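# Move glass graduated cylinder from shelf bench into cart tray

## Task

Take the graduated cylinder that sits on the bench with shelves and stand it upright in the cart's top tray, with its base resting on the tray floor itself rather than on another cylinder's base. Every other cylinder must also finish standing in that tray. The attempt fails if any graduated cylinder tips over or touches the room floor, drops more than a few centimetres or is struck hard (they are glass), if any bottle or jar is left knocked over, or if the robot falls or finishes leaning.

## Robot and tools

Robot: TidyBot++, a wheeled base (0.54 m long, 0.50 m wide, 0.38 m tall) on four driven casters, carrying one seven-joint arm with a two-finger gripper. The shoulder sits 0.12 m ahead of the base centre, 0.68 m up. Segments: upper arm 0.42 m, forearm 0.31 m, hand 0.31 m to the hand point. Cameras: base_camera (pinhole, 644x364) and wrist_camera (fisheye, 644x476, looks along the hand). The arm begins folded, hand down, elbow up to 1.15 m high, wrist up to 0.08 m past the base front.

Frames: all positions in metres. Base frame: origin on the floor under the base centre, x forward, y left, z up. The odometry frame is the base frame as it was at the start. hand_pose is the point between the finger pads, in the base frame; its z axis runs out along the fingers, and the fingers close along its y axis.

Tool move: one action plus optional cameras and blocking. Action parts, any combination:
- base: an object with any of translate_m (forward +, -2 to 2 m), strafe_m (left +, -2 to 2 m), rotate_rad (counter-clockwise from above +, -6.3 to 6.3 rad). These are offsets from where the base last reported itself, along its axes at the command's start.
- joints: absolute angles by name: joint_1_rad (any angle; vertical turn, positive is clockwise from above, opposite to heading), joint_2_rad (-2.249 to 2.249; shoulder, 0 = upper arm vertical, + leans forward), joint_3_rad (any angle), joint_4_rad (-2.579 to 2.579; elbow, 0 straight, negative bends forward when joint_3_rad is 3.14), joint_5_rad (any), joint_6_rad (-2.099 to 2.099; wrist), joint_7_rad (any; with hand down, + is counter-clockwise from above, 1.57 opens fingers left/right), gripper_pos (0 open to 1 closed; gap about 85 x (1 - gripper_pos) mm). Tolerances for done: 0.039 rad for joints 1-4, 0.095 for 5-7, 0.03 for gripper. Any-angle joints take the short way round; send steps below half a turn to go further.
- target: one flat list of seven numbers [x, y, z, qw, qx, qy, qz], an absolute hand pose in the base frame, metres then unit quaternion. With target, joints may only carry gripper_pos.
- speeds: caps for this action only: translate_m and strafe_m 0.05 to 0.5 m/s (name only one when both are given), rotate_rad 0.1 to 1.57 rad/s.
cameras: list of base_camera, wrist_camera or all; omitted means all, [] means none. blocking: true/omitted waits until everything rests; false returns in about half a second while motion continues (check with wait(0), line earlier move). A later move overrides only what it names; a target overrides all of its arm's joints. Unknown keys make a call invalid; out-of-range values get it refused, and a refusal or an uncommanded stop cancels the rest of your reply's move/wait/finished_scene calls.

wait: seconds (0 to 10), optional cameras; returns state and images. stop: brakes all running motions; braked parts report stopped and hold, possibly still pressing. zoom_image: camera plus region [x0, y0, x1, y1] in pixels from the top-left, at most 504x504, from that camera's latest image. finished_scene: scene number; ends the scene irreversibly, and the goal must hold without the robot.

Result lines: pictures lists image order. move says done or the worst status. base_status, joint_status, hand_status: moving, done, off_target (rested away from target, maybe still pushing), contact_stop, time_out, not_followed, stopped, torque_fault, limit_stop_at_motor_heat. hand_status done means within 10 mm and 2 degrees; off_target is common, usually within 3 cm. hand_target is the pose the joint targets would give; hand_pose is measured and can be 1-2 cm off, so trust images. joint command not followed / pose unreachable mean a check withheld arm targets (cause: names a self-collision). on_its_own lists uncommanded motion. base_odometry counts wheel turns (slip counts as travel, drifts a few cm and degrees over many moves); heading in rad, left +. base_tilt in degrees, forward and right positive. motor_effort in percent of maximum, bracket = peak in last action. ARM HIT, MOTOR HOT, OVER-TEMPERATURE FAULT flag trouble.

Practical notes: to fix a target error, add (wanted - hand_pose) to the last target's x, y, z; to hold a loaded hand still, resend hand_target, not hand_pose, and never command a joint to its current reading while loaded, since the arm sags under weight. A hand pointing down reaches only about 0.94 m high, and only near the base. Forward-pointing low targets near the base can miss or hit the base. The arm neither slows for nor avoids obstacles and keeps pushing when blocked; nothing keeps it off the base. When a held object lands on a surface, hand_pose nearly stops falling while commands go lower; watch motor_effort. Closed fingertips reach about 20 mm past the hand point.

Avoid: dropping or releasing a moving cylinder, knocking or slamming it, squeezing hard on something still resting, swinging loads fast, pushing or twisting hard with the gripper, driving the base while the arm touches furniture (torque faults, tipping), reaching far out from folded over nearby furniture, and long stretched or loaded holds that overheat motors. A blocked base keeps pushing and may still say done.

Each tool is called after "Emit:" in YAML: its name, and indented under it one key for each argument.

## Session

Emit:
move:
  joints: {"joint_6_rad": 0.55}

Scene clock: 2.00 s.
move: done
base_odometry: x=+0.000 y=+0.000 heading=+0.000
base_tilt: forward=-0.2 right=-0.4
base_status: not commanded
joint_positions: joint_1_rad=-0.033 joint_2_rad=-0.323 joint_3_rad=+3.135 joint_4_rad=-2.553 joint_5_rad=-0.038 joint_6_rad=+0.519 joint_7_rad=+1.580 gripper_pos=+0.000
joint_status: all done
motor_effort: joint_1_rad=+0(1) joint_2_rad=-6(6) joint_3_rad=-1(1) joint_4_rad=+18(18) joint_5_rad=-2(2) joint_6_rad=+8(9) joint_7_rad=+0(1)
hand_pose: x=+0.5420 y=+0.0125 z=+0.8447 quat_wxyz=(-0.013, +0.755, +0.001, +0.656) (m; base frame)
hand_target: x=+0.5431 y=+0.0122 z=+0.8541 quat_wxyz=(-0.013, +0.745, +0.000, +0.667) (m; base frame)
hand_status: not commanded
pictures: base_camera, wrist_camera

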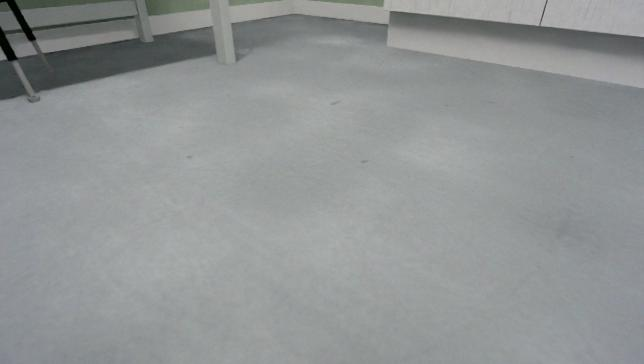

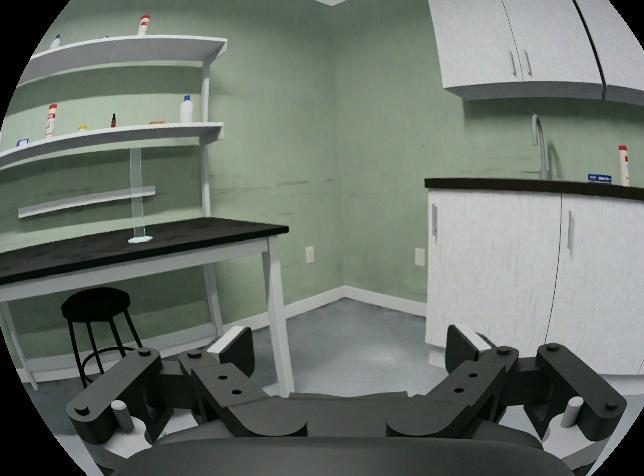

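Emit:
zoom_image:
  camera: "wrist_camera"
  region: [0, 80, 320, 400]

Scaled by 1.575.

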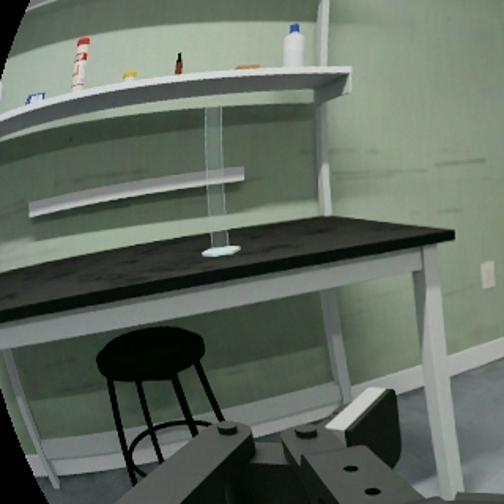

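Emit:
move:
  joints: {"joint_1_rad": -1.1}
  cameras: ["wrist_camera"]

Scene clock: 27.40 s.
move: done
base_odometry: x=+0.000 y=+0.000 heading=+0.000
base_tilt: forward=-0.1 right=-0.3
base_status: not commanded
joint_positions: joint_1_rad=-1.084 joint_2_rad=-0.323 joint_3_rad=+3.135 joint_4_rad=-2.553 joint_5_rad=-0.038 joint_6_rad=+0.519 joint_7_rad=+1.580 gripper_pos=+0.000
joint_status: all done
motor_effort: joint_1_rad=+0(2) joint_2_rad=-6(7) joint_3_rad=-1(2) joint_4_rad=+18(19) joint_5_rad=-1(2) joint_6_rad=+9(9) joint_7_rad=+0(1)
hand_pose: x=+0.3183 y=+0.3733 z=+0.8448 quat_wxyz=(-0.340, +0.653, +0.379, +0.561) (m; base frame)
hand_target: x=+0.3131 y=+0.3773 z=+0.8541 quat_wxyz=(-0.350, +0.641, +0.379, +0.568) (m; base frame)
hand_status: not commanded
pictures: wrist_camera

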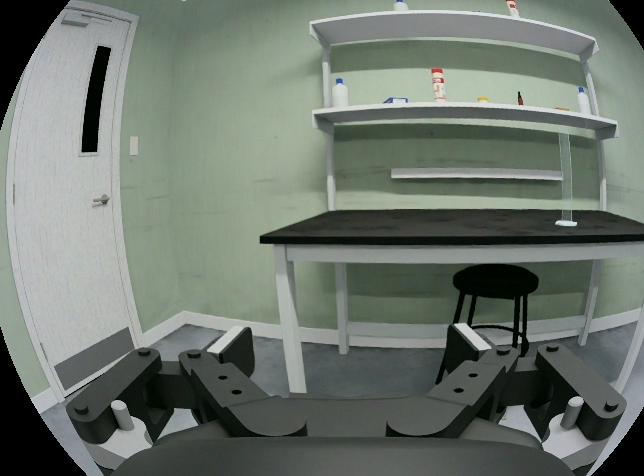

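Emit:
zoom_image:
  camera: "wrist_camera"
  region: [500, 100, 644, 260]

Emit:
zoom_image:
  camera: "wrist_camera"
  region: [240, 180, 500, 420]

Scaled by 3.150.

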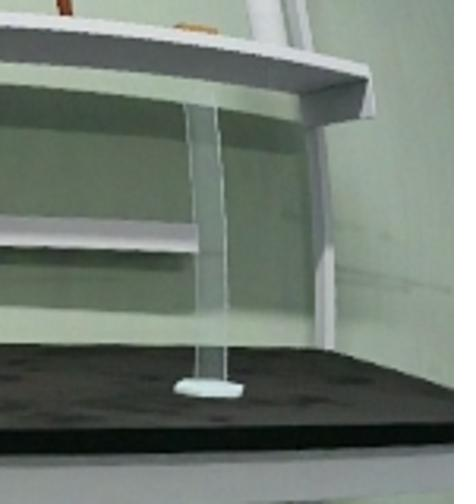

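Scaled by 1.938.

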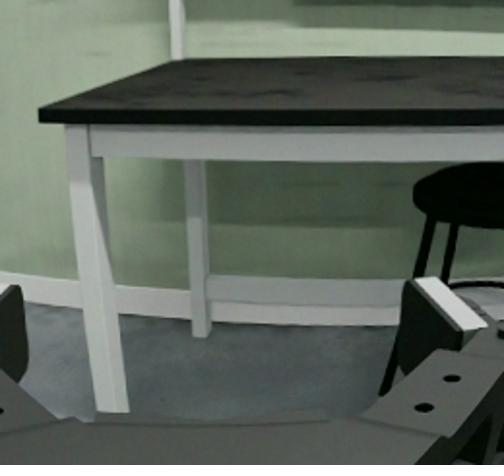

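Emit:
move:
  joints: {"joint_1_rad": -2.1}
  cameras: ["wrist_camera"]

Scene clock: 65.30 s.
move: done
base_odometry: x=+0.000 y=+0.000 heading=+0.000
base_tilt: forward=-0.2 right=-0.3
base_status: not commanded
joint_positions: joint_1_rad=-2.084 joint_2_rad=-0.323 joint_3_rad=+3.135 joint_4_rad=-2.553 joint_5_rad=-0.038 joint_6_rad=+0.519 joint_7_rad=+1.580 gripper_pos=+0.000
joint_status: all done
motor_effort: joint_1_rad=+0(2) joint_2_rad=-6(7) joint_3_rad=-1(2) joint_4_rad=+18(18) joint_5_rad=-1(3) joint_6_rad=+9(9) joint_7_rad=+0(1)
hand_pose: x=-0.0874 y=+0.3694 z=+0.8448 quat_wxyz=(-0.567, +0.391, +0.646, +0.329) (m; base frame)
hand_target: x=-0.0936 y=+0.3672 z=+0.8541 quat_wxyz=(-0.580, +0.381, +0.640, +0.331) (m; base frame)
hand_status: not commanded
pictures: wrist_camera

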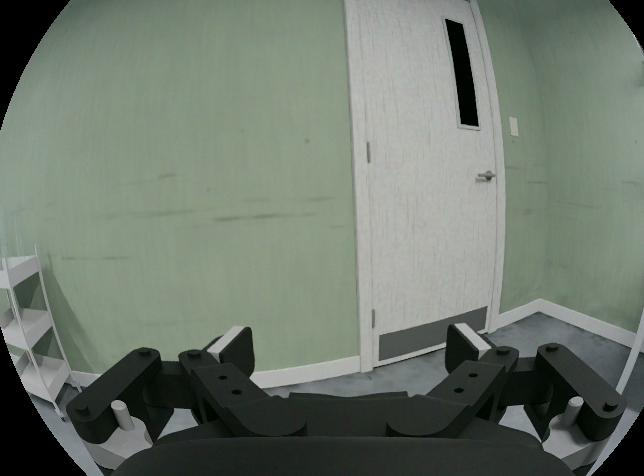

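Emit:
move:
  joints: {"joint_1_rad": -2.9}
  cameras: ["wrist_camera"]

Scene clock: 70.20 s.
move: done
base_odometry: x=+0.000 y=+0.000 heading=+0.000
base_tilt: forward=-0.2 right=-0.3
base_status: not commanded
joint_positions: joint_1_rad=-2.884 joint_2_rad=-0.323 joint_3_rad=+3.135 joint_4_rad=-2.553 joint_5_rad=-0.038 joint_6_rad=+0.519 joint_7_rad=+1.580 gripper_pos=+0.000
joint_status: all done
motor_effort: joint_1_rad=+0(1) joint_2_rad=-6(6) joint_3_rad=-1(2) joint_4_rad=+18(19) joint_5_rad=-2(2) joint_6_rad=+8(9) joint_7_rad=+0(1)
hand_pose: x=-0.2898 y=+0.1093 z=+0.8448 quat_wxyz=(-0.651, +0.109, +0.747, +0.082) (m; base frame)
hand_target: x=-0.2925 y=+0.1033 z=+0.8541 quat_wxyz=(-0.663, +0.102, +0.738, +0.079) (m; base frame)
hand_status: not commanded
pictures: wrist_camera

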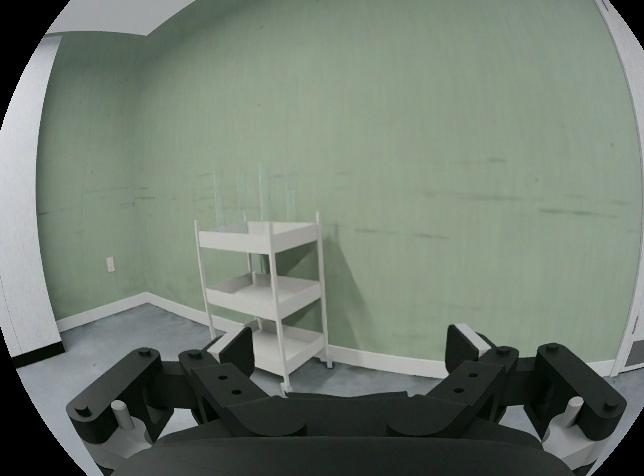

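Emit:
zoom_image:
  camera: "wrist_camera"
  region: [180, 150, 350, 400]

Scaled by 2.016.

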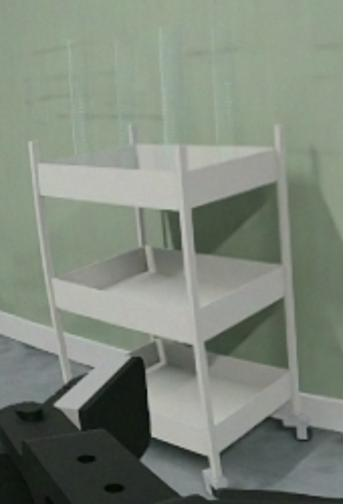

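Emit:
move:
  joints: {"joint_1_rad": 0.0, "joint_2_rad": 0.162, "joint_3_rad": 3.14, "joint_4_rad": -1.978, "joint_5_rad": 0.0, "joint_6_rad": 0.629, "joint_7_rad": 1.57}
  base: {"translate_m": 0.7037, "strafe_m": -0.1923, "rotate_rad": 0.934}
  cameras: ["wrist_camera"]

Scene clock: 115.93 s.
move: done
base_odometry: x=+0.704 y=-0.192 heading=+0.934
base_tilt: forward=-0.2 right=-0.3
base_status: done
joint_positions: joint_1_rad=-0.012 joint_2_rad=+0.158 joint_3_rad=+3.138 joint_4_rad=-1.995 joint_5_rad=-0.038 joint_6_rad=+0.596 joint_7_rad=+1.580 gripper_pos=+0.000
joint_status: all done
motor_effort: joint_1_rad=+0(3) joint_2_rad=-24(26) joint_3_rad=+0(4) joint_4_rad=+18(19) joint_5_rad=-1(3) joint_6_rad=+8(10) joint_7_rad=+0(2)
hand_pose: x=+0.7589 y=+0.0047 z=+0.9285 quat_wxyz=(-0.006, +0.702, -0.010, +0.712) (m; base frame)
hand_target: x=+0.7624 y=+0.0023 z=+0.9462 quat_wxyz=(-0.001, +0.686, +0.000, +0.728) (m; base frame)
hand_status: not commanded
pictures: wrist_camera

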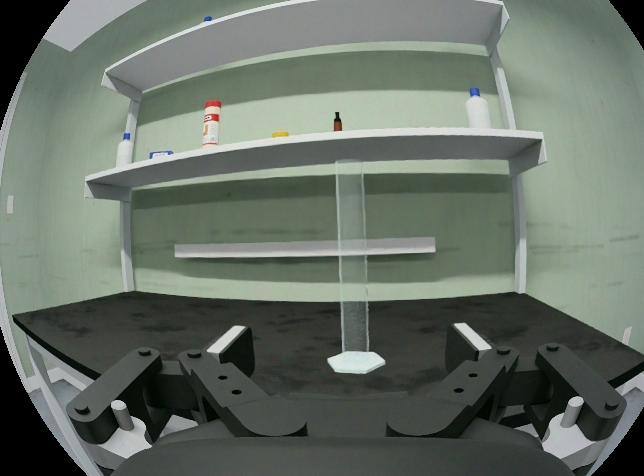

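Emit:
move:

Scene clock: 132.77 s.
base_odometry: x=+0.704 y=-0.192 heading=+0.934
base_tilt: forward=-0.1 right=-0.3
base_status: done
joint_positions: joint_1_rad=-0.012 joint_2_rad=+0.158 joint_3_rad=+3.138 joint_4_rad=-1.995 joint_5_rad=-0.038 joint_6_rad=+0.597 joint_7_rad=+1.580 gripper_pos=+0.000
joint_status: all done
motor_effort: joint_1_rad=+0(3) joint_2_rad=-25(26) joint_3_rad=+0(4) joint_4_rad=+18(19) joint_5_rad=-1(3) joint_6_rad=+9(10) joint_7_rad=+0(2)
hand_pose: x=+0.7589 y=+0.0047 z=+0.9288 quat_wxyz=(-0.006, +0.702, -0.010, +0.712) (m; base frame)
hand_target: x=+0.7624 y=+0.0023 z=+0.9462 quat_wxyz=(-0.001, +0.686, +0.000, +0.728) (m; base frame)
hand_status: not commanded
pictures: base_camera, wrist_camera

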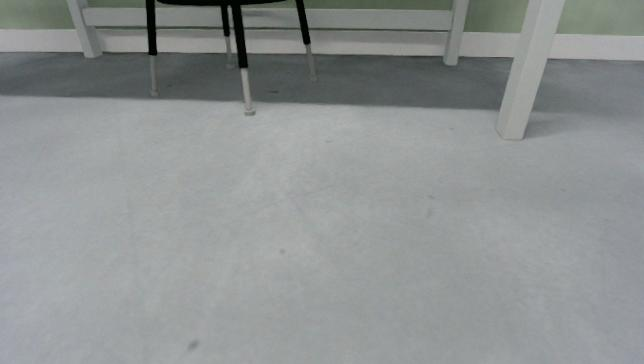

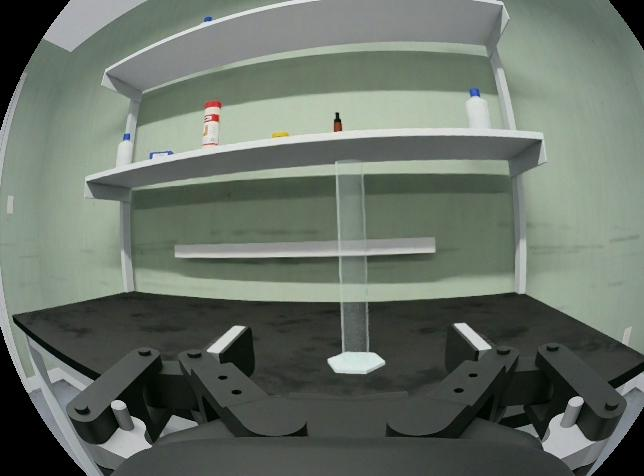

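Emit:
zoom_image:
  camera: "wrist_camera"
  region: [270, 100, 430, 400]

Scaled by 1.680.

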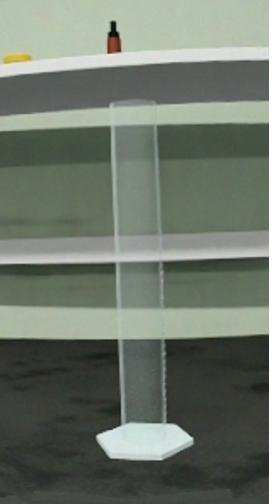

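Emit:
move:
  base: {"translate_m": 0.2}
  joints: {"joint_1_rad": 0.01, "joint_5_rad": 0.035, "joint_7_rad": 1.565}
  speeds: {"translate_m": 0.3}

Scene clock: 173.30 s.
move: done
base_odometry: x=+0.823 y=-0.031 heading=+0.934
base_tilt: forward=-0.1 right=-0.3
base_status: done
joint_positions: joint_1_rad=-0.004 joint_2_rad=+0.173 joint_3_rad=+3.138 joint_4_rad=-1.990 joint_5_rad=-0.014 joint_6_rad=+0.599 joint_7_rad=+1.580 gripper_pos=+0.000
joint_status: all done
motor_effort: joint_1_rad=+0(2) joint_2_rad=-26(28) joint_3_rad=+0(2) joint_4_rad=+18(20) joint_5_rad=-2(2) joint_6_rad=+8(9) joint_7_rad=+0(1)
hand_pose: x=+0.7633 y=+0.0032 z=+0.9230 quat_wxyz=(-0.001, +0.705, -0.001, +0.710) (m; base frame)
hand_target: x=+0.7624 y=+0.0023 z=+0.9461 quat_wxyz=(+0.004, +0.686, +0.012, +0.728) (m; base frame)
hand_status: not commanded
pictures: base_camera, wrist_camera

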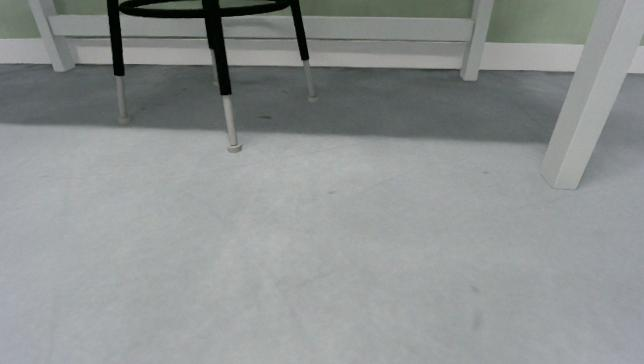

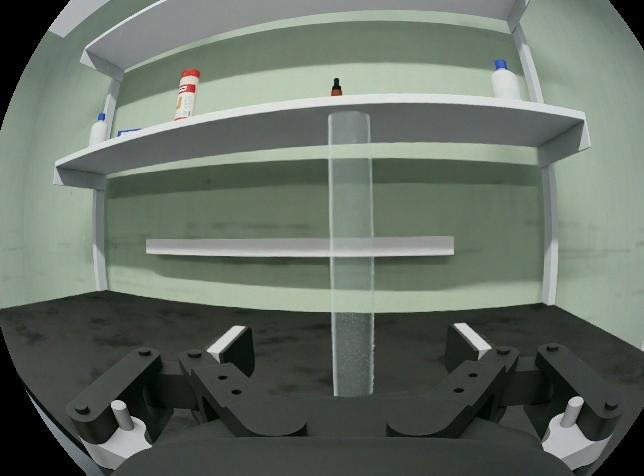

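Emit:
zoom_image:
  camera: "wrist_camera"
  region: [310, 90, 390, 250]

Emit:
zoom_image:
  camera: "wrist_camera"
  region: [290, 240, 420, 400]

Scaled by 3.150.

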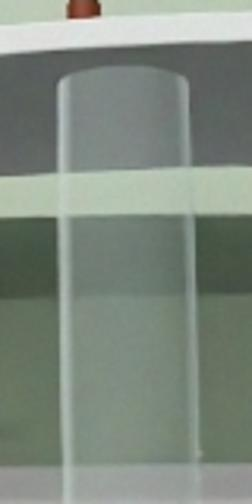

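Scaled by 3.150.

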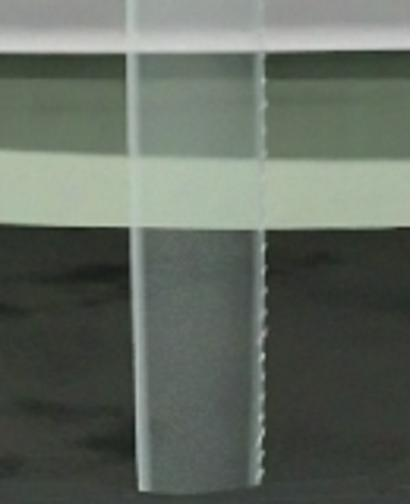

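Emit:
move:
  base: {"translate_m": 0.17}
  speeds: {"translate_m": 0.15}
  cameras: ["wrist_camera"]

Scene clock: 194.57 s.
move: done
base_odometry: x=+0.924 y=+0.105 heading=+0.934
base_tilt: forward=-0.1 right=-0.3
base_status: done
joint_positions: joint_1_rad=-0.003 joint_2_rad=+0.173 joint_3_rad=+3.138 joint_4_rad=-1.989 joint_5_rad=-0.014 joint_6_rad=+0.600 joint_7_rad=+1.580 gripper_pos=+0.000
joint_status: not commanded
motor_effort: joint_1_rad=+0(1) joint_2_rad=-26(28) joint_3_rad=-1(2) joint_4_rad=+19(20) joint_5_rad=-1(2) joint_6_rad=+8(9) joint_7_rad=+0(1)
hand_pose: x=+0.7638 y=+0.0030 z=+0.9237 quat_wxyz=(+0.000, +0.704, -0.001, +0.710) (m; base frame)
hand_target: x=+0.7624 y=+0.0023 z=+0.9461 quat_wxyz=(+0.004, +0.686, +0.012, +0.728) (m; base frame)
hand_status: not commanded
pictures: wrist_camera

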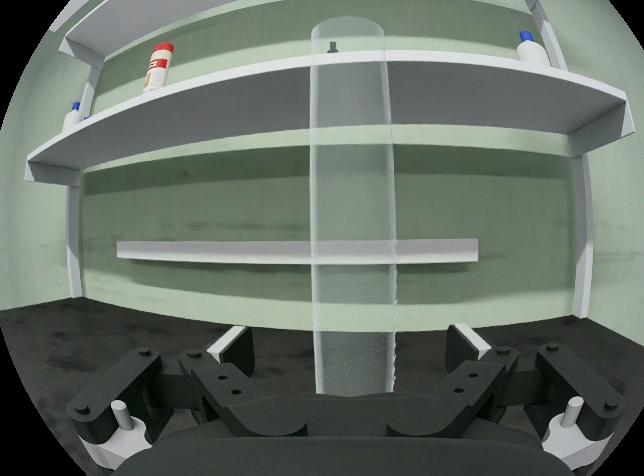

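Emit:
move:
  base: {"translate_m": 0.026}
  speeds: {"translate_m": 0.1}
  joints: {"gripper_pos": 0.4}
  cameras: ["wrist_camera"]

Scene clock: 199.17 s.
move: done
base_odometry: x=+0.940 y=+0.126 heading=+0.934
base_tilt: forward=-0.1 right=-0.4
base_status: done
joint_positions: joint_1_rad=-0.003 joint_2_rad=+0.175 joint_3_rad=+3.138 joint_4_rad=-1.986 joint_5_rad=-0.014 joint_6_rad=+0.600 joint_7_rad=+1.580 gripper_pos=+0.400
joint_status: all done
motor_effort: joint_1_rad=+0(1) joint_2_rad=-25(29) joint_3_rad=-1(2) joint_4_rad=+19(20) joint_5_rad=-1(2) joint_6_rad=+8(9) joint_7_rad=+0(1)
hand_pose: x=+0.7648 y=+0.0029 z=+0.9241 quat_wxyz=(+0.000, +0.704, -0.001, +0.711) (m; base frame)
hand_target: x=+0.7624 y=+0.0023 z=+0.9461 quat_wxyz=(+0.004, +0.686, +0.012, +0.728) (m; base frame)
hand_status: not commanded
pictures: wrist_camera

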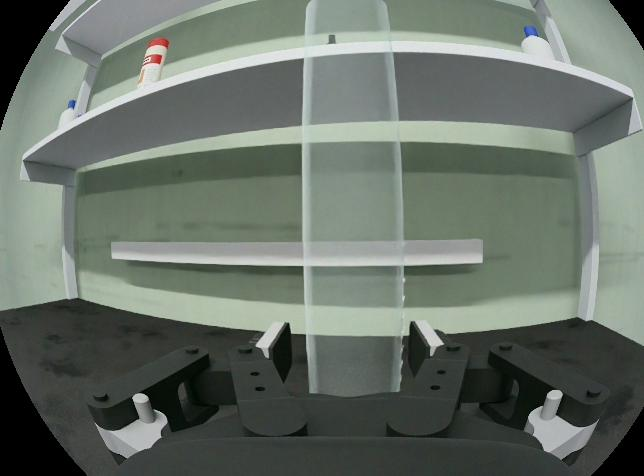

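Emit:
move:
  base: {"translate_m": 0.008, "strafe_m": -0.0015}
  speeds: {"translate_m": 0.1}
  joints: {"gripper_pos": 0.5}
  cameras: ["wrist_camera"]

Scene clock: 207.17 s.
move: done
base_odometry: x=+0.946 y=+0.132 heading=+0.934
base_tilt: forward=-0.1 right=-0.3
base_status: done
joint_positions: joint_1_rad=-0.003 joint_2_rad=+0.174 joint_3_rad=+3.138 joint_4_rad=-1.985 joint_5_rad=-0.014 joint_6_rad=+0.600 joint_7_rad=+1.580 gripper_pos=+0.500
joint_status: all done
motor_effort: joint_1_rad=+0(1) joint_2_rad=-26(29) joint_3_rad=-2(2) joint_4_rad=+18(20) joint_5_rad=-2(2) joint_6_rad=+9(10) joint_7_rad=+0(1)
hand_pose: x=+0.7646 y=+0.0027 z=+0.9251 quat_wxyz=(+0.000, +0.703, -0.002, +0.711) (m; base frame)
hand_target: x=+0.7624 y=+0.0023 z=+0.9461 quat_wxyz=(+0.004, +0.686, +0.012, +0.728) (m; base frame)
hand_status: not commanded
pictures: wrist_camera

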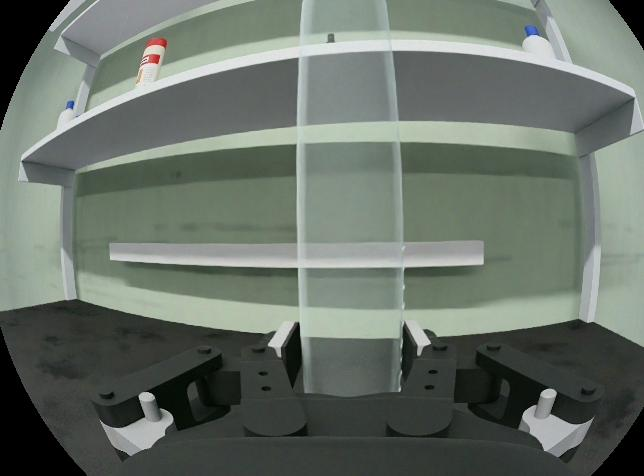

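Emit:
move:
  joints: {"gripper_pos": 0.68}
  cameras: ["wrist_camera"]

Scene clock: 212.20 s.
move: off_target
base_odometry: x=+0.946 y=+0.132 heading=+0.934
base_tilt: forward=-0.2 right=-0.4
base_status: not commanded
joint_positions: joint_1_rad=-0.003 joint_2_rad=+0.174 joint_3_rad=+3.138 joint_4_rad=-1.985 joint_5_rad=-0.014 joint_6_rad=+0.601 joint_7_rad=+1.580 gripper_pos=+0.559
joint_status: gripper_pos off_target (ended at +0.559, target +0.680)
motor_effort: joint_1_rad=+0(1) joint_2_rad=-26(27) joint_3_rad=-2(2) joint_4_rad=+19(20) joint_5_rad=-1(2) joint_6_rad=+9(10) joint_7_rad=+0(0)
hand_pose: x=+0.7647 y=+0.0025 z=+0.9252 quat_wxyz=(+0.000, +0.703, -0.002, +0.711) (m; base frame)
hand_target: x=+0.7624 y=+0.0023 z=+0.9461 quat_wxyz=(+0.004, +0.686, +0.012, +0.728) (m; base frame)
hand_status: not commanded
pictures: wrist_camera

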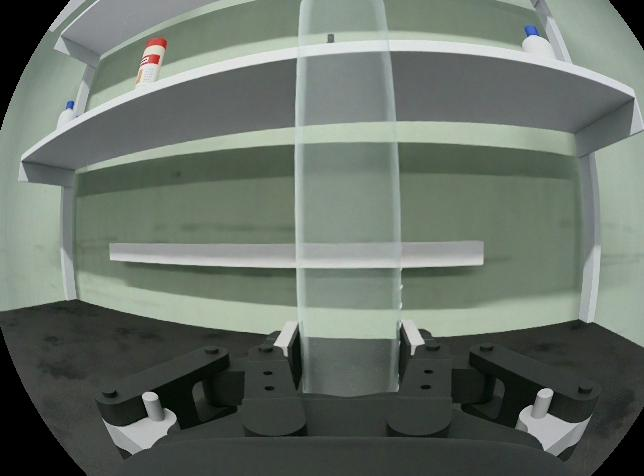

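Emit:
zoom_image:
  camera: "wrist_camera"
  region: [280, 200, 420, 400]

Scaled by 2.520.

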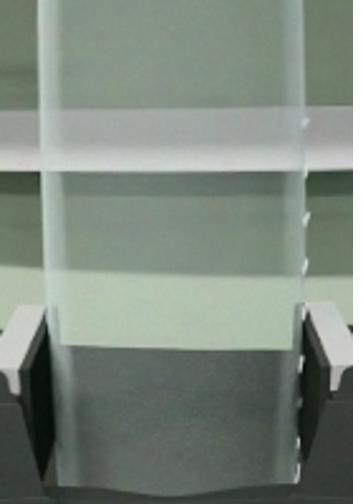

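Emit:
move:
  joints: {"joint_2_rad": 0.106, "joint_4_rad": -1.883, "joint_6_rad": 0.42}
  cameras: ["wrist_camera"]

Scene clock: 228.63 s.
move: done
base_odometry: x=+0.946 y=+0.132 heading=+0.934
base_tilt: forward=-0.2 right=-0.4
base_status: not commanded
joint_positions: joint_1_rad=-0.003 joint_2_rad=+0.136 joint_3_rad=+3.138 joint_4_rad=-1.909 joint_5_rad=-0.014 joint_6_rad=+0.447 joint_7_rad=+1.580 gripper_pos=+0.559
joint_status: all done
motor_effort: joint_1_rad=+0(1) joint_2_rad=-27(30) joint_3_rad=-1(2) joint_4_rad=+22(23) joint_5_rad=-1(2) joint_6_rad=+11(11) joint_7_rad=+0(1)
hand_pose: x=+0.7669 y=+0.0032 z=+0.9467 quat_wxyz=(-0.001, +0.717, -0.001, +0.697) (m; base frame)
hand_target: x=+0.7621 y=+0.0003 z=+0.9730 quat_wxyz=(+0.007, +0.706, +0.011, +0.708) (m; base frame)
hand_status: not commanded
pictures: wrist_camera

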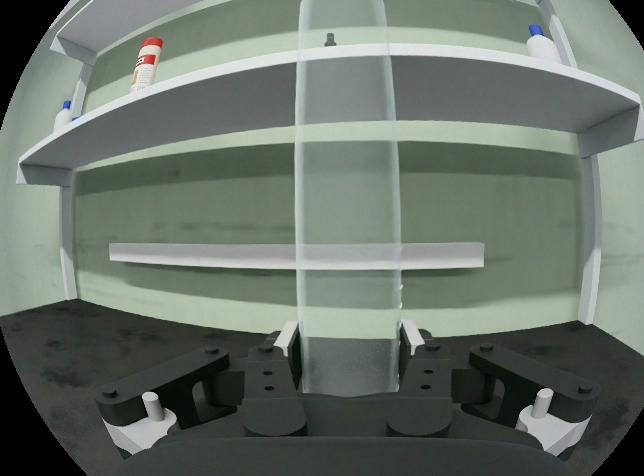

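Emit:
move:
  joints: {"joint_2_rad": 0.076, "joint_4_rad": -1.850, "joint_6_rad": 0.385}
  cameras: ["wrist_camera"]

Emit:
zoom_image:
  camera: "wrist_camera"
  region: [280, 200, 420, 400]

Scene clock: 234.70 s.
move: done
base_odometry: x=+0.946 y=+0.132 heading=+0.934
base_tilt: forward=-0.1 right=-0.4
base_status: not commanded
joint_positions: joint_1_rad=-0.003 joint_2_rad=+0.104 joint_3_rad=+3.138 joint_4_rad=-1.875 joint_5_rad=-0.014 joint_6_rad=+0.411 joint_7_rad=+1.580 gripper_pos=+0.559
joint_status: all done
motor_effort: joint_1_rad=+0(1) joint_2_rad=-27(30) joint_3_rad=-1(2) joint_4_rad=+22(23) joint_5_rad=-2(2) joint_6_rad=+11(12) joint_7_rad=+0(1)
hand_pose: x=+0.7625 y=+0.0033 z=+0.9764 quat_wxyz=(-0.001, +0.706, -0.001, +0.708) (m; base frame)
hand_target: x=+0.7568 y=+0.0000 z=+1.0012 quat_wxyz=(+0.008, +0.696, +0.011, +0.717) (m; base frame)
hand_status: not commanded
pictures: wrist_camera

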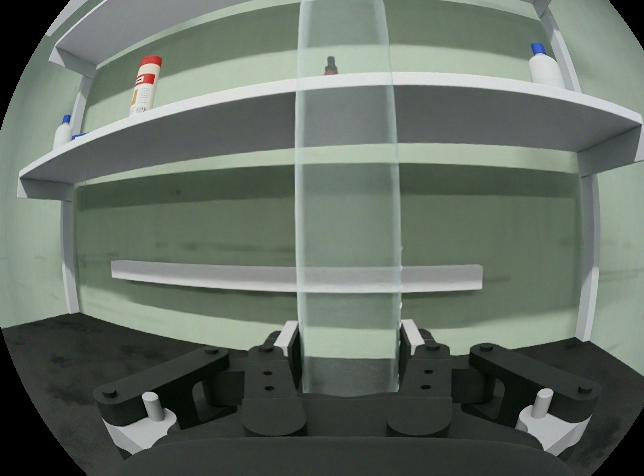

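Scaled by 2.520.

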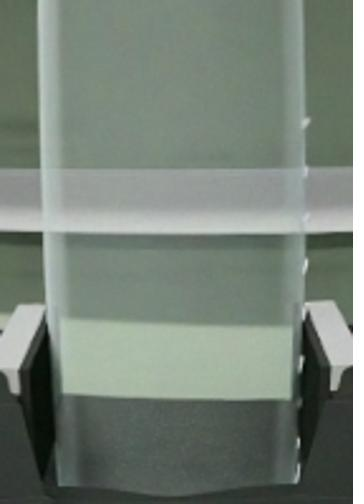

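Emit:
move:
  base: {"translate_m": -0.33}
  speeds: {"translate_m": 0.3}
  cameras: ["wrist_camera"]

Scene clock: 264.73 s.
move: done
base_odometry: x=+0.750 y=-0.133 heading=+0.934
base_tilt: forward=-0.2 right=-0.3
base_status: done
joint_positions: joint_1_rad=-0.001 joint_2_rad=+0.096 joint_3_rad=+3.138 joint_4_rad=-1.873 joint_5_rad=-0.014 joint_6_rad=+0.410 joint_7_rad=+1.580 gripper_pos=+0.559
joint_status: not commanded
motor_effort: joint_1_rad=+0(2) joint_2_rad=-27(31) joint_3_rad=-2(2) joint_4_rad=+22(23) joint_5_rad=-1(2) joint_6_rad=+11(11) joint_7_rad=+0(1)
hand_pose: x=+0.7603 y=+0.0022 z=+0.9828 quat_wxyz=(-0.001, +0.703, -0.002, +0.712) (m; base frame)
hand_target: x=+0.7568 y=+0.0000 z=+1.0012 quat_wxyz=(+0.008, +0.696, +0.011, +0.717) (m; base frame)
hand_status: not commanded
pictures: wrist_camera

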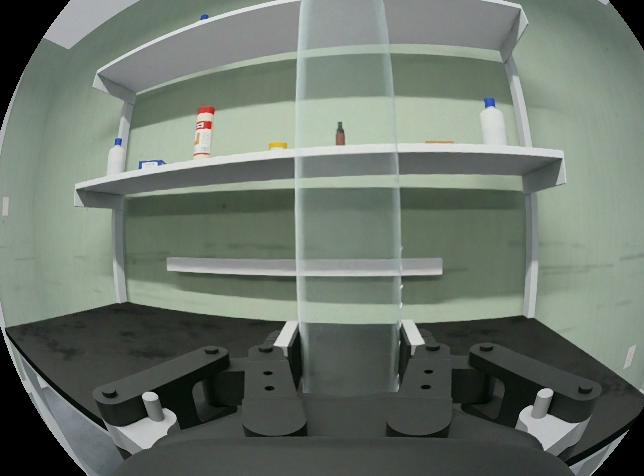

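Emit:
move:
  base: {"translate_m": -1.189, "strafe_m": 1.012, "rotate_rad": 1.566}
  speeds: {"translate_m": 0.35, "rotate_rad": 0.5}
  blocking: false

Emit:
wait:
  seconds: 0.8

Emit:
wait:
  seconds: 6

Scene clock: 269.77 s.
move: moving
base_odometry: x=+0.686 y=-0.148 heading=+1.107
base_tilt: forward=-0.2 right=-0.3
base_status: translate_m moving; strafe_m moving; rotate_rad moving
joint_positions: joint_1_rad=+0.017 joint_2_rad=+0.099 joint_3_rad=+3.149 joint_4_rad=-1.873 joint_5_rad=-0.014 joint_6_rad=+0.410 joint_7_rad=+1.580 gripper_pos=+0.559
joint_status: not commanded
motor_effort: joint_1_rad=-2(4) joint_2_rad=-29(29) joint_3_rad=-3(5) joint_4_rad=+22(22) joint_5_rad=+0(2) joint_6_rad=+11(11) joint_7_rad=-1(1)
hand_pose: x=+0.7612 y=-0.0158 z=+0.9809 quat_wxyz=(+0.010, +0.704, -0.011, +0.710) (m; base frame)
hand_target: x=+0.7568 y=+0.0000 z=+1.0012 quat_wxyz=(+0.008, +0.696, +0.011, +0.717) (m; base frame)
hand_status: not commanded
pictures: base_camera, wrist_camera

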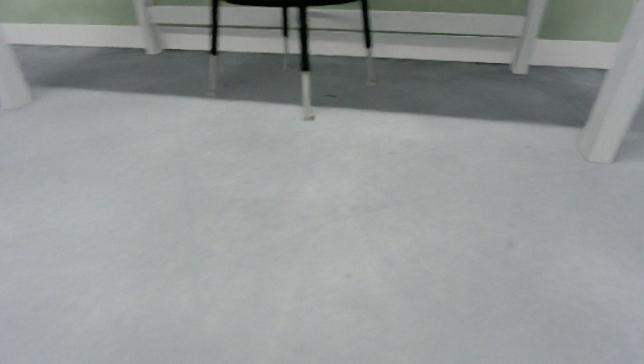

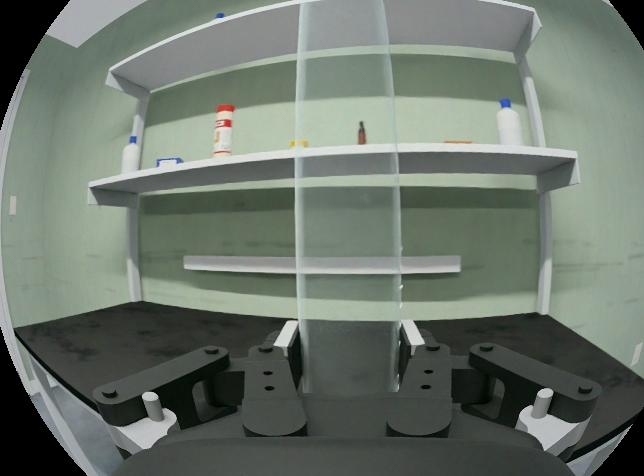

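Scene clock: 270.57 s.
earlier move: moving
base_odometry: x=+0.421 y=-0.210 heading=+1.508
base_tilt: forward=-0.1 right=-0.3
base_status: translate_m moving; strafe_m moving; rotate_rad moving
joint_positions: joint_1_rad=+0.016 joint_2_rad=+0.099 joint_3_rad=+3.146 joint_4_rad=-1.873 joint_5_rad=-0.014 joint_6_rad=+0.410 joint_7_rad=+1.580 gripper_pos=+0.559
joint_status: not commanded
motor_effort: joint_1_rad=+0(4) joint_2_rad=-27(29) joint_3_rad=-1(5) joint_4_rad=+21(23) joint_5_rad=-2(2) joint_6_rad=+11(11) joint_7_rad=+0(1)
hand_pose: x=+0.7612 y=-0.0135 z=+0.9808 quat_wxyz=(+0.008, +0.704, -0.010, +0.710) (m; base frame)
hand_target: x=+0.7568 y=+0.0000 z=+1.0012 quat_wxyz=(+0.008, +0.696, +0.011, +0.717) (m; base frame)
hand_status: not commanded
wait: 0.80 s; no rest
pictures: base_camera, wrist_camera

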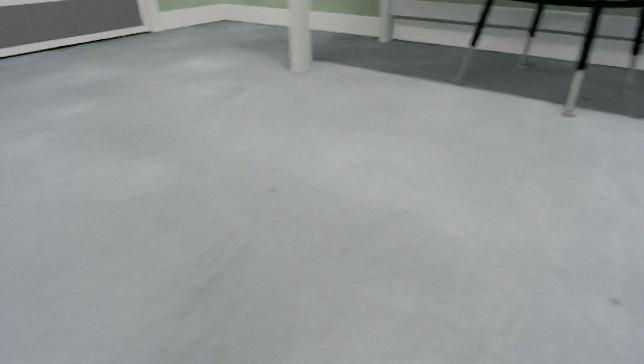

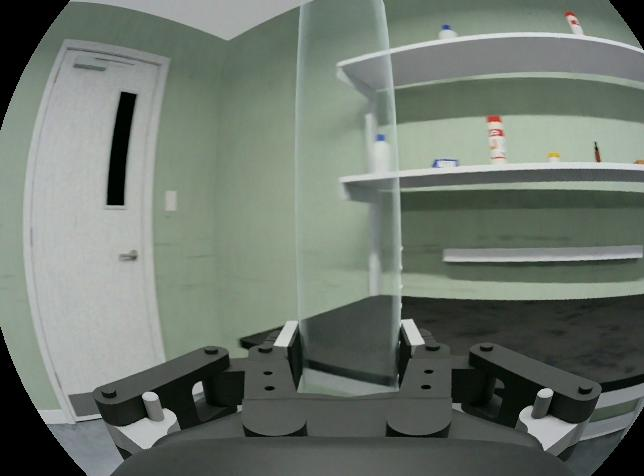

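Scene clock: 274.77 s.
earlier move: done
base_odometry: x=-0.771 y=-0.488 heading=+2.501
base_tilt: forward=-0.2 right=-0.3
base_status: done
joint_positions: joint_1_rad=+0.009 joint_2_rad=+0.100 joint_3_rad=+3.139 joint_4_rad=-1.872 joint_5_rad=-0.014 joint_6_rad=+0.410 joint_7_rad=+1.580 gripper_pos=+0.559
joint_status: not commanded
motor_effort: joint_1_rad=+0(4) joint_2_rad=-27(29) joint_3_rad=-1(5) joint_4_rad=+22(23) joint_5_rad=-1(2) joint_6_rad=+10(11) joint_7_rad=+0(1)
hand_pose: x=+0.7614 y=-0.0043 z=+0.9805 quat_wxyz=(+0.003, +0.704, -0.005, +0.710) (m; base frame)
hand_target: x=+0.7568 y=+0.0000 z=+1.0012 quat_wxyz=(+0.008, +0.696, +0.011, +0.717) (m; base frame)
hand_status: not commanded
wait: 4.20 of 6 s (the move ended)
pictures: base_camera, wrist_camera

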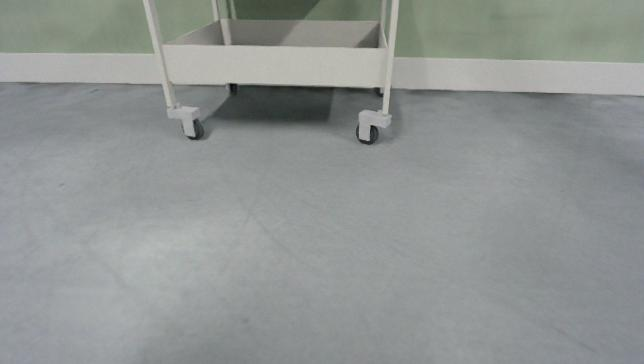

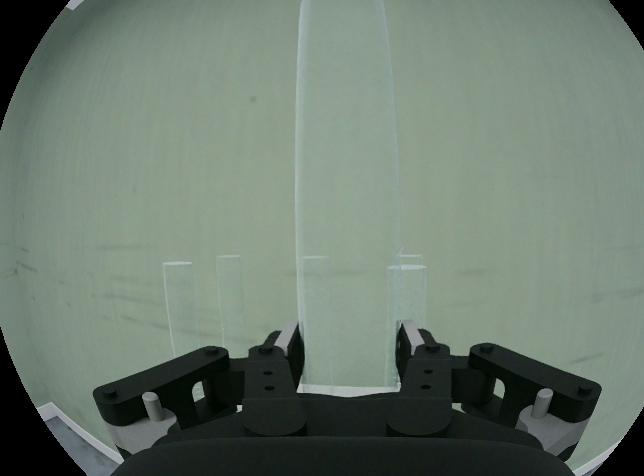

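Emit:
move:
  joints: {"joint_2_rad": 0.03, "joint_4_rad": -1.4, "joint_6_rad": -0.3}
  blocking: false
  cameras: []

Emit:
move:
  joints: {"joint_2_rad": -0.045, "joint_4_rad": -0.86, "joint_6_rad": -1.2}

Scene clock: 287.17 s.
move: moving
base_odometry: x=-0.771 y=-0.488 heading=+2.501
base_tilt: forward=-0.2 right=-0.3
base_status: not commanded
joint_positions: joint_1_rad=+0.009 joint_2_rad=+0.099 joint_3_rad=+3.139 joint_4_rad=-1.762 joint_5_rad=-0.014 joint_6_rad=+0.241 joint_7_rad=+1.580 gripper_pos=+0.559
joint_status: joint_2_rad moving; joint_4_rad moving; joint_6_rad moving
motor_effort: joint_1_rad=+0(0) joint_2_rad=-28(29) joint_3_rad=+1(2) joint_4_rad=+24(24) joint_5_rad=-1(2) joint_6_rad=+10(12) joint_7_rad=+0(1)
hand_pose: x=+0.7726 y=-0.0037 z=+0.9954 quat_wxyz=(+0.002, +0.724, -0.005, +0.690) (m; base frame)
hand_target: x=+0.7640 y=-0.0021 z=+1.0286 quat_wxyz=(+0.011, +0.716, +0.009, +0.698) (m; base frame)
hand_status: not commanded
pictures: none
No camera images: "cameras" was empty.

Scene clock: 289.43 s.
move: done
base_odometry: x=-0.771 y=-0.488 heading=+2.501
base_tilt: forward=-0.1 right=-0.4
base_status: not commanded
joint_positions: joint_1_rad=+0.009 joint_2_rad=-0.026 joint_3_rad=+3.139 joint_4_rad=-0.884 joint_5_rad=-0.014 joint_6_rad=-1.162 joint_7_rad=+1.580 gripper_pos=+0.559
joint_status: all done
motor_effort: joint_1_rad=+0(1) joint_2_rad=-18(30) joint_3_rad=-1(2) joint_4_rad=+18(25) joint_5_rad=-1(3) joint_6_rad=+9(11) joint_7_rad=+0(1)
hand_pose: x=+0.6262 y=+0.0024 z=+1.1729 quat_wxyz=(-0.003, +0.847, +0.003, +0.532) (m; base frame)
hand_target: x=+0.6097 y=-0.0129 z=+1.1841 quat_wxyz=(+0.018, +0.845, -0.009, +0.534) (m; base frame)
hand_status: not commanded
pictures: base_camera, wrist_camera

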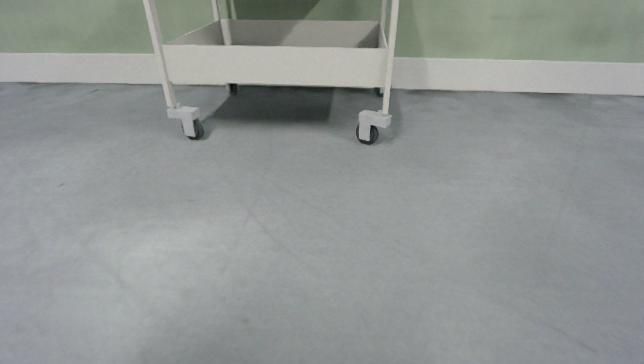

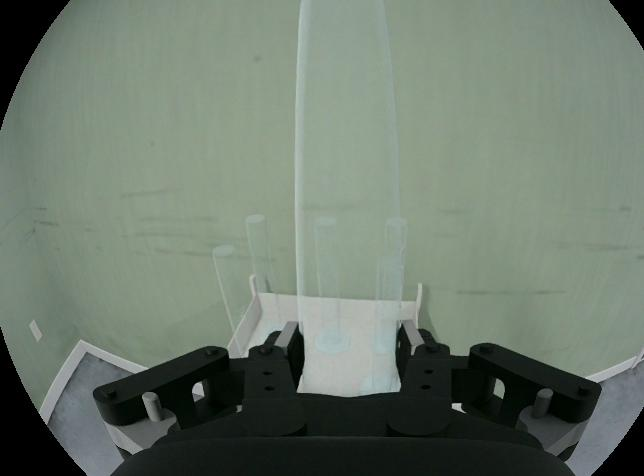

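Emit:
zoom_image:
  camera: "wrist_camera"
  region: [200, 200, 440, 400]

Emit:
zoom_image:
  camera: "wrist_camera"
  region: [290, 290, 430, 400]

Scaled by 2.100.

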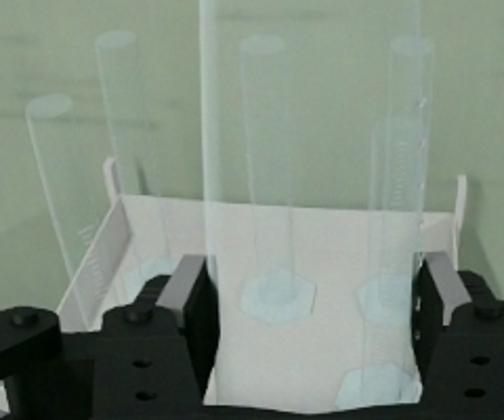

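Scaled by 3.600.

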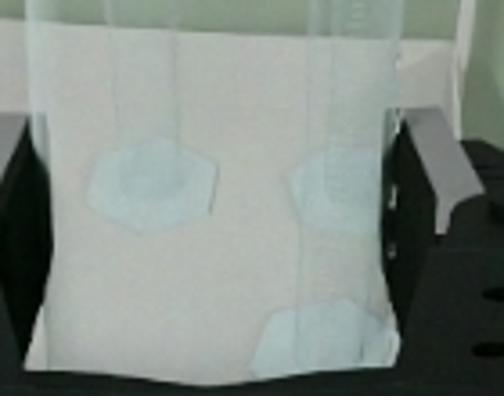

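Emit:
move:
  joints: {"joint_2_rad": 0.03, "joint_4_rad": -1.4, "joint_6_rad": -0.25}
  base: {"strafe_m": 0.094}
  speeds: {"strafe_m": 0.2}
  blocking: false
  cameras: []

Emit:
move:
  joints: {"joint_2_rad": 0.093, "joint_4_rad": -1.885, "joint_6_rad": 0.488}

Scene clock: 361.80 s.
move: moving
base_odometry: x=-0.812 y=-0.543 heading=+2.500
base_tilt: forward=-0.1 right=-0.4
base_status: strafe_m moving
joint_positions: joint_1_rad=+0.009 joint_2_rad=-0.025 joint_3_rad=+3.141 joint_4_rad=-0.973 joint_5_rad=-0.014 joint_6_rad=-1.023 joint_7_rad=+1.580 gripper_pos=+0.559
joint_status: joint_2_rad moving; joint_4_rad moving; joint_6_rad moving
motor_effort: joint_1_rad=+0(2) joint_2_rad=-17(18) joint_3_rad=-1(3) joint_4_rad=+18(19) joint_5_rad=-2(3) joint_6_rad=+9(11) joint_7_rad=+0(0)
hand_pose: x=+0.6506 y=+0.0010 z=+1.1645 quat_wxyz=(-0.002, +0.834, +0.001, +0.552) (m; base frame)
hand_target: x=+0.6576 y=-0.0121 z=+1.1710 quat_wxyz=(+0.018, +0.823, -0.006, +0.568) (m; base frame)
hand_status: not commanded
pictures: none
No camera images: "cameras" was empty.

Scene clock: 364.07 s.
move: done
base_odometry: x=-0.828 y=-0.563 heading=+2.500
base_tilt: forward=-0.1 right=-0.3
base_status: done
joint_positions: joint_1_rad=+0.009 joint_2_rad=+0.105 joint_3_rad=+3.138 joint_4_rad=-1.882 joint_5_rad=-0.014 joint_6_rad=+0.442 joint_7_rad=+1.580 gripper_pos=+0.559
joint_status: all done
motor_effort: joint_1_rad=+0(2) joint_2_rad=-27(29) joint_3_rad=-1(2) joint_4_rad=+22(25) joint_5_rad=-2(2) joint_6_rad=+11(12) joint_7_rad=+0(1)
hand_pose: x=+0.7618 y=-0.0041 z=+0.9814 quat_wxyz=(+0.003, +0.698, -0.005, +0.716) (m; base frame)
hand_target: x=+0.7570 y=+0.0010 z=+1.0013 quat_wxyz=(+0.007, +0.678, +0.012, +0.735) (m; base frame)
hand_status: not commanded
pictures: base_camera, wrist_camera

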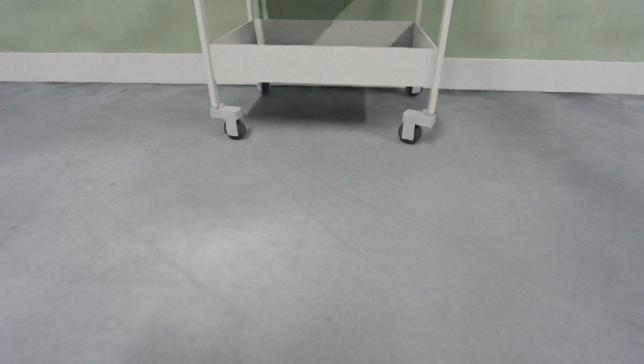

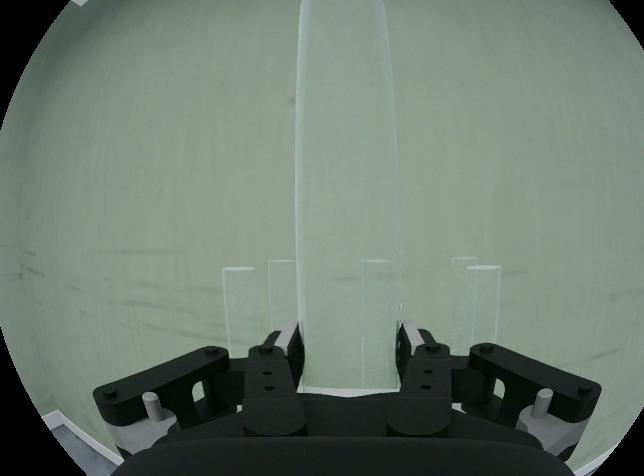

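Emit:
move:
  base: {"translate_m": 0.2, "strafe_m": -0.006}
  speeds: {"translate_m": 0.2}

Scene clock: 386.03 s.
move: done
base_odometry: x=-0.984 y=-0.439 heading=+2.501
base_tilt: forward=-0.1 right=-0.3
base_status: done
joint_positions: joint_1_rad=+0.009 joint_2_rad=+0.118 joint_3_rad=+3.138 joint_4_rad=-1.885 joint_5_rad=-0.014 joint_6_rad=+0.447 joint_7_rad=+1.580 gripper_pos=+0.559
joint_status: not commanded
motor_effort: joint_1_rad=+0(1) joint_2_rad=-27(31) joint_3_rad=-1(3) joint_4_rad=+22(23) joint_5_rad=-2(2) joint_6_rad=+10(11) joint_7_rad=+0(1)
hand_pose: x=+0.7652 y=-0.0042 z=+0.9728 quat_wxyz=(+0.003, +0.702, -0.005, +0.712) (m; base frame)
hand_target: x=+0.7570 y=+0.0010 z=+1.0013 quat_wxyz=(+0.007, +0.678, +0.012, +0.735) (m; base frame)
hand_status: not commanded
pictures: base_camera, wrist_camera

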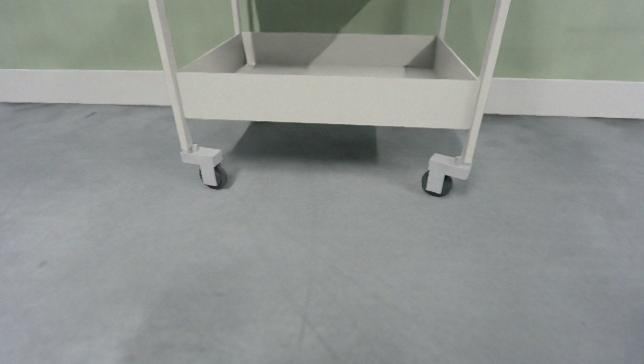

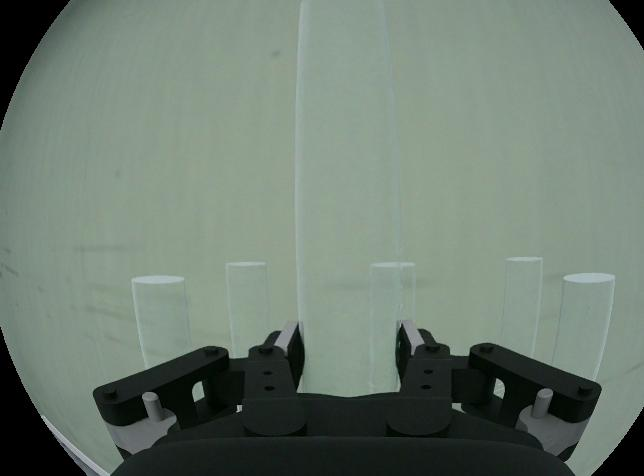

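Emit:
move:
  base: {"translate_m": 0.058, "strafe_m": -0.013}
  speeds: {"translate_m": 0.15}

Scene clock: 437.37 s.
move: done
base_odometry: x=-1.023 y=-0.394 heading=+2.501
base_tilt: forward=-0.2 right=-0.3
base_status: done
joint_positions: joint_1_rad=+0.009 joint_2_rad=+0.119 joint_3_rad=+3.138 joint_4_rad=-1.886 joint_5_rad=-0.014 joint_6_rad=+0.448 joint_7_rad=+1.580 gripper_pos=+0.559
joint_status: not commanded
motor_effort: joint_1_rad=+0(1) joint_2_rad=-27(30) joint_3_rad=-1(2) joint_4_rad=+22(23) joint_5_rad=-2(3) joint_6_rad=+10(11) joint_7_rad=+0(1)
hand_pose: x=+0.7655 y=-0.0042 z=+0.9712 quat_wxyz=(+0.003, +0.702, -0.005, +0.712) (m; base frame)
hand_target: x=+0.7570 y=+0.0010 z=+1.0013 quat_wxyz=(+0.007, +0.678, +0.012, +0.735) (m; base frame)
hand_status: not commanded
pictures: base_camera, wrist_camera

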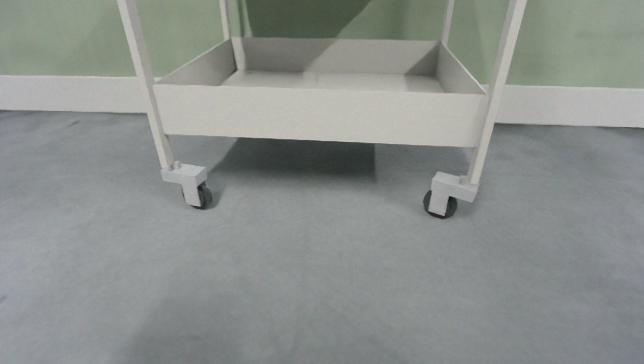

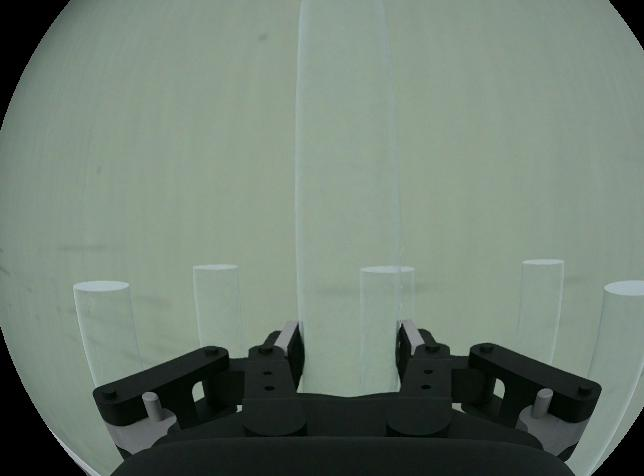

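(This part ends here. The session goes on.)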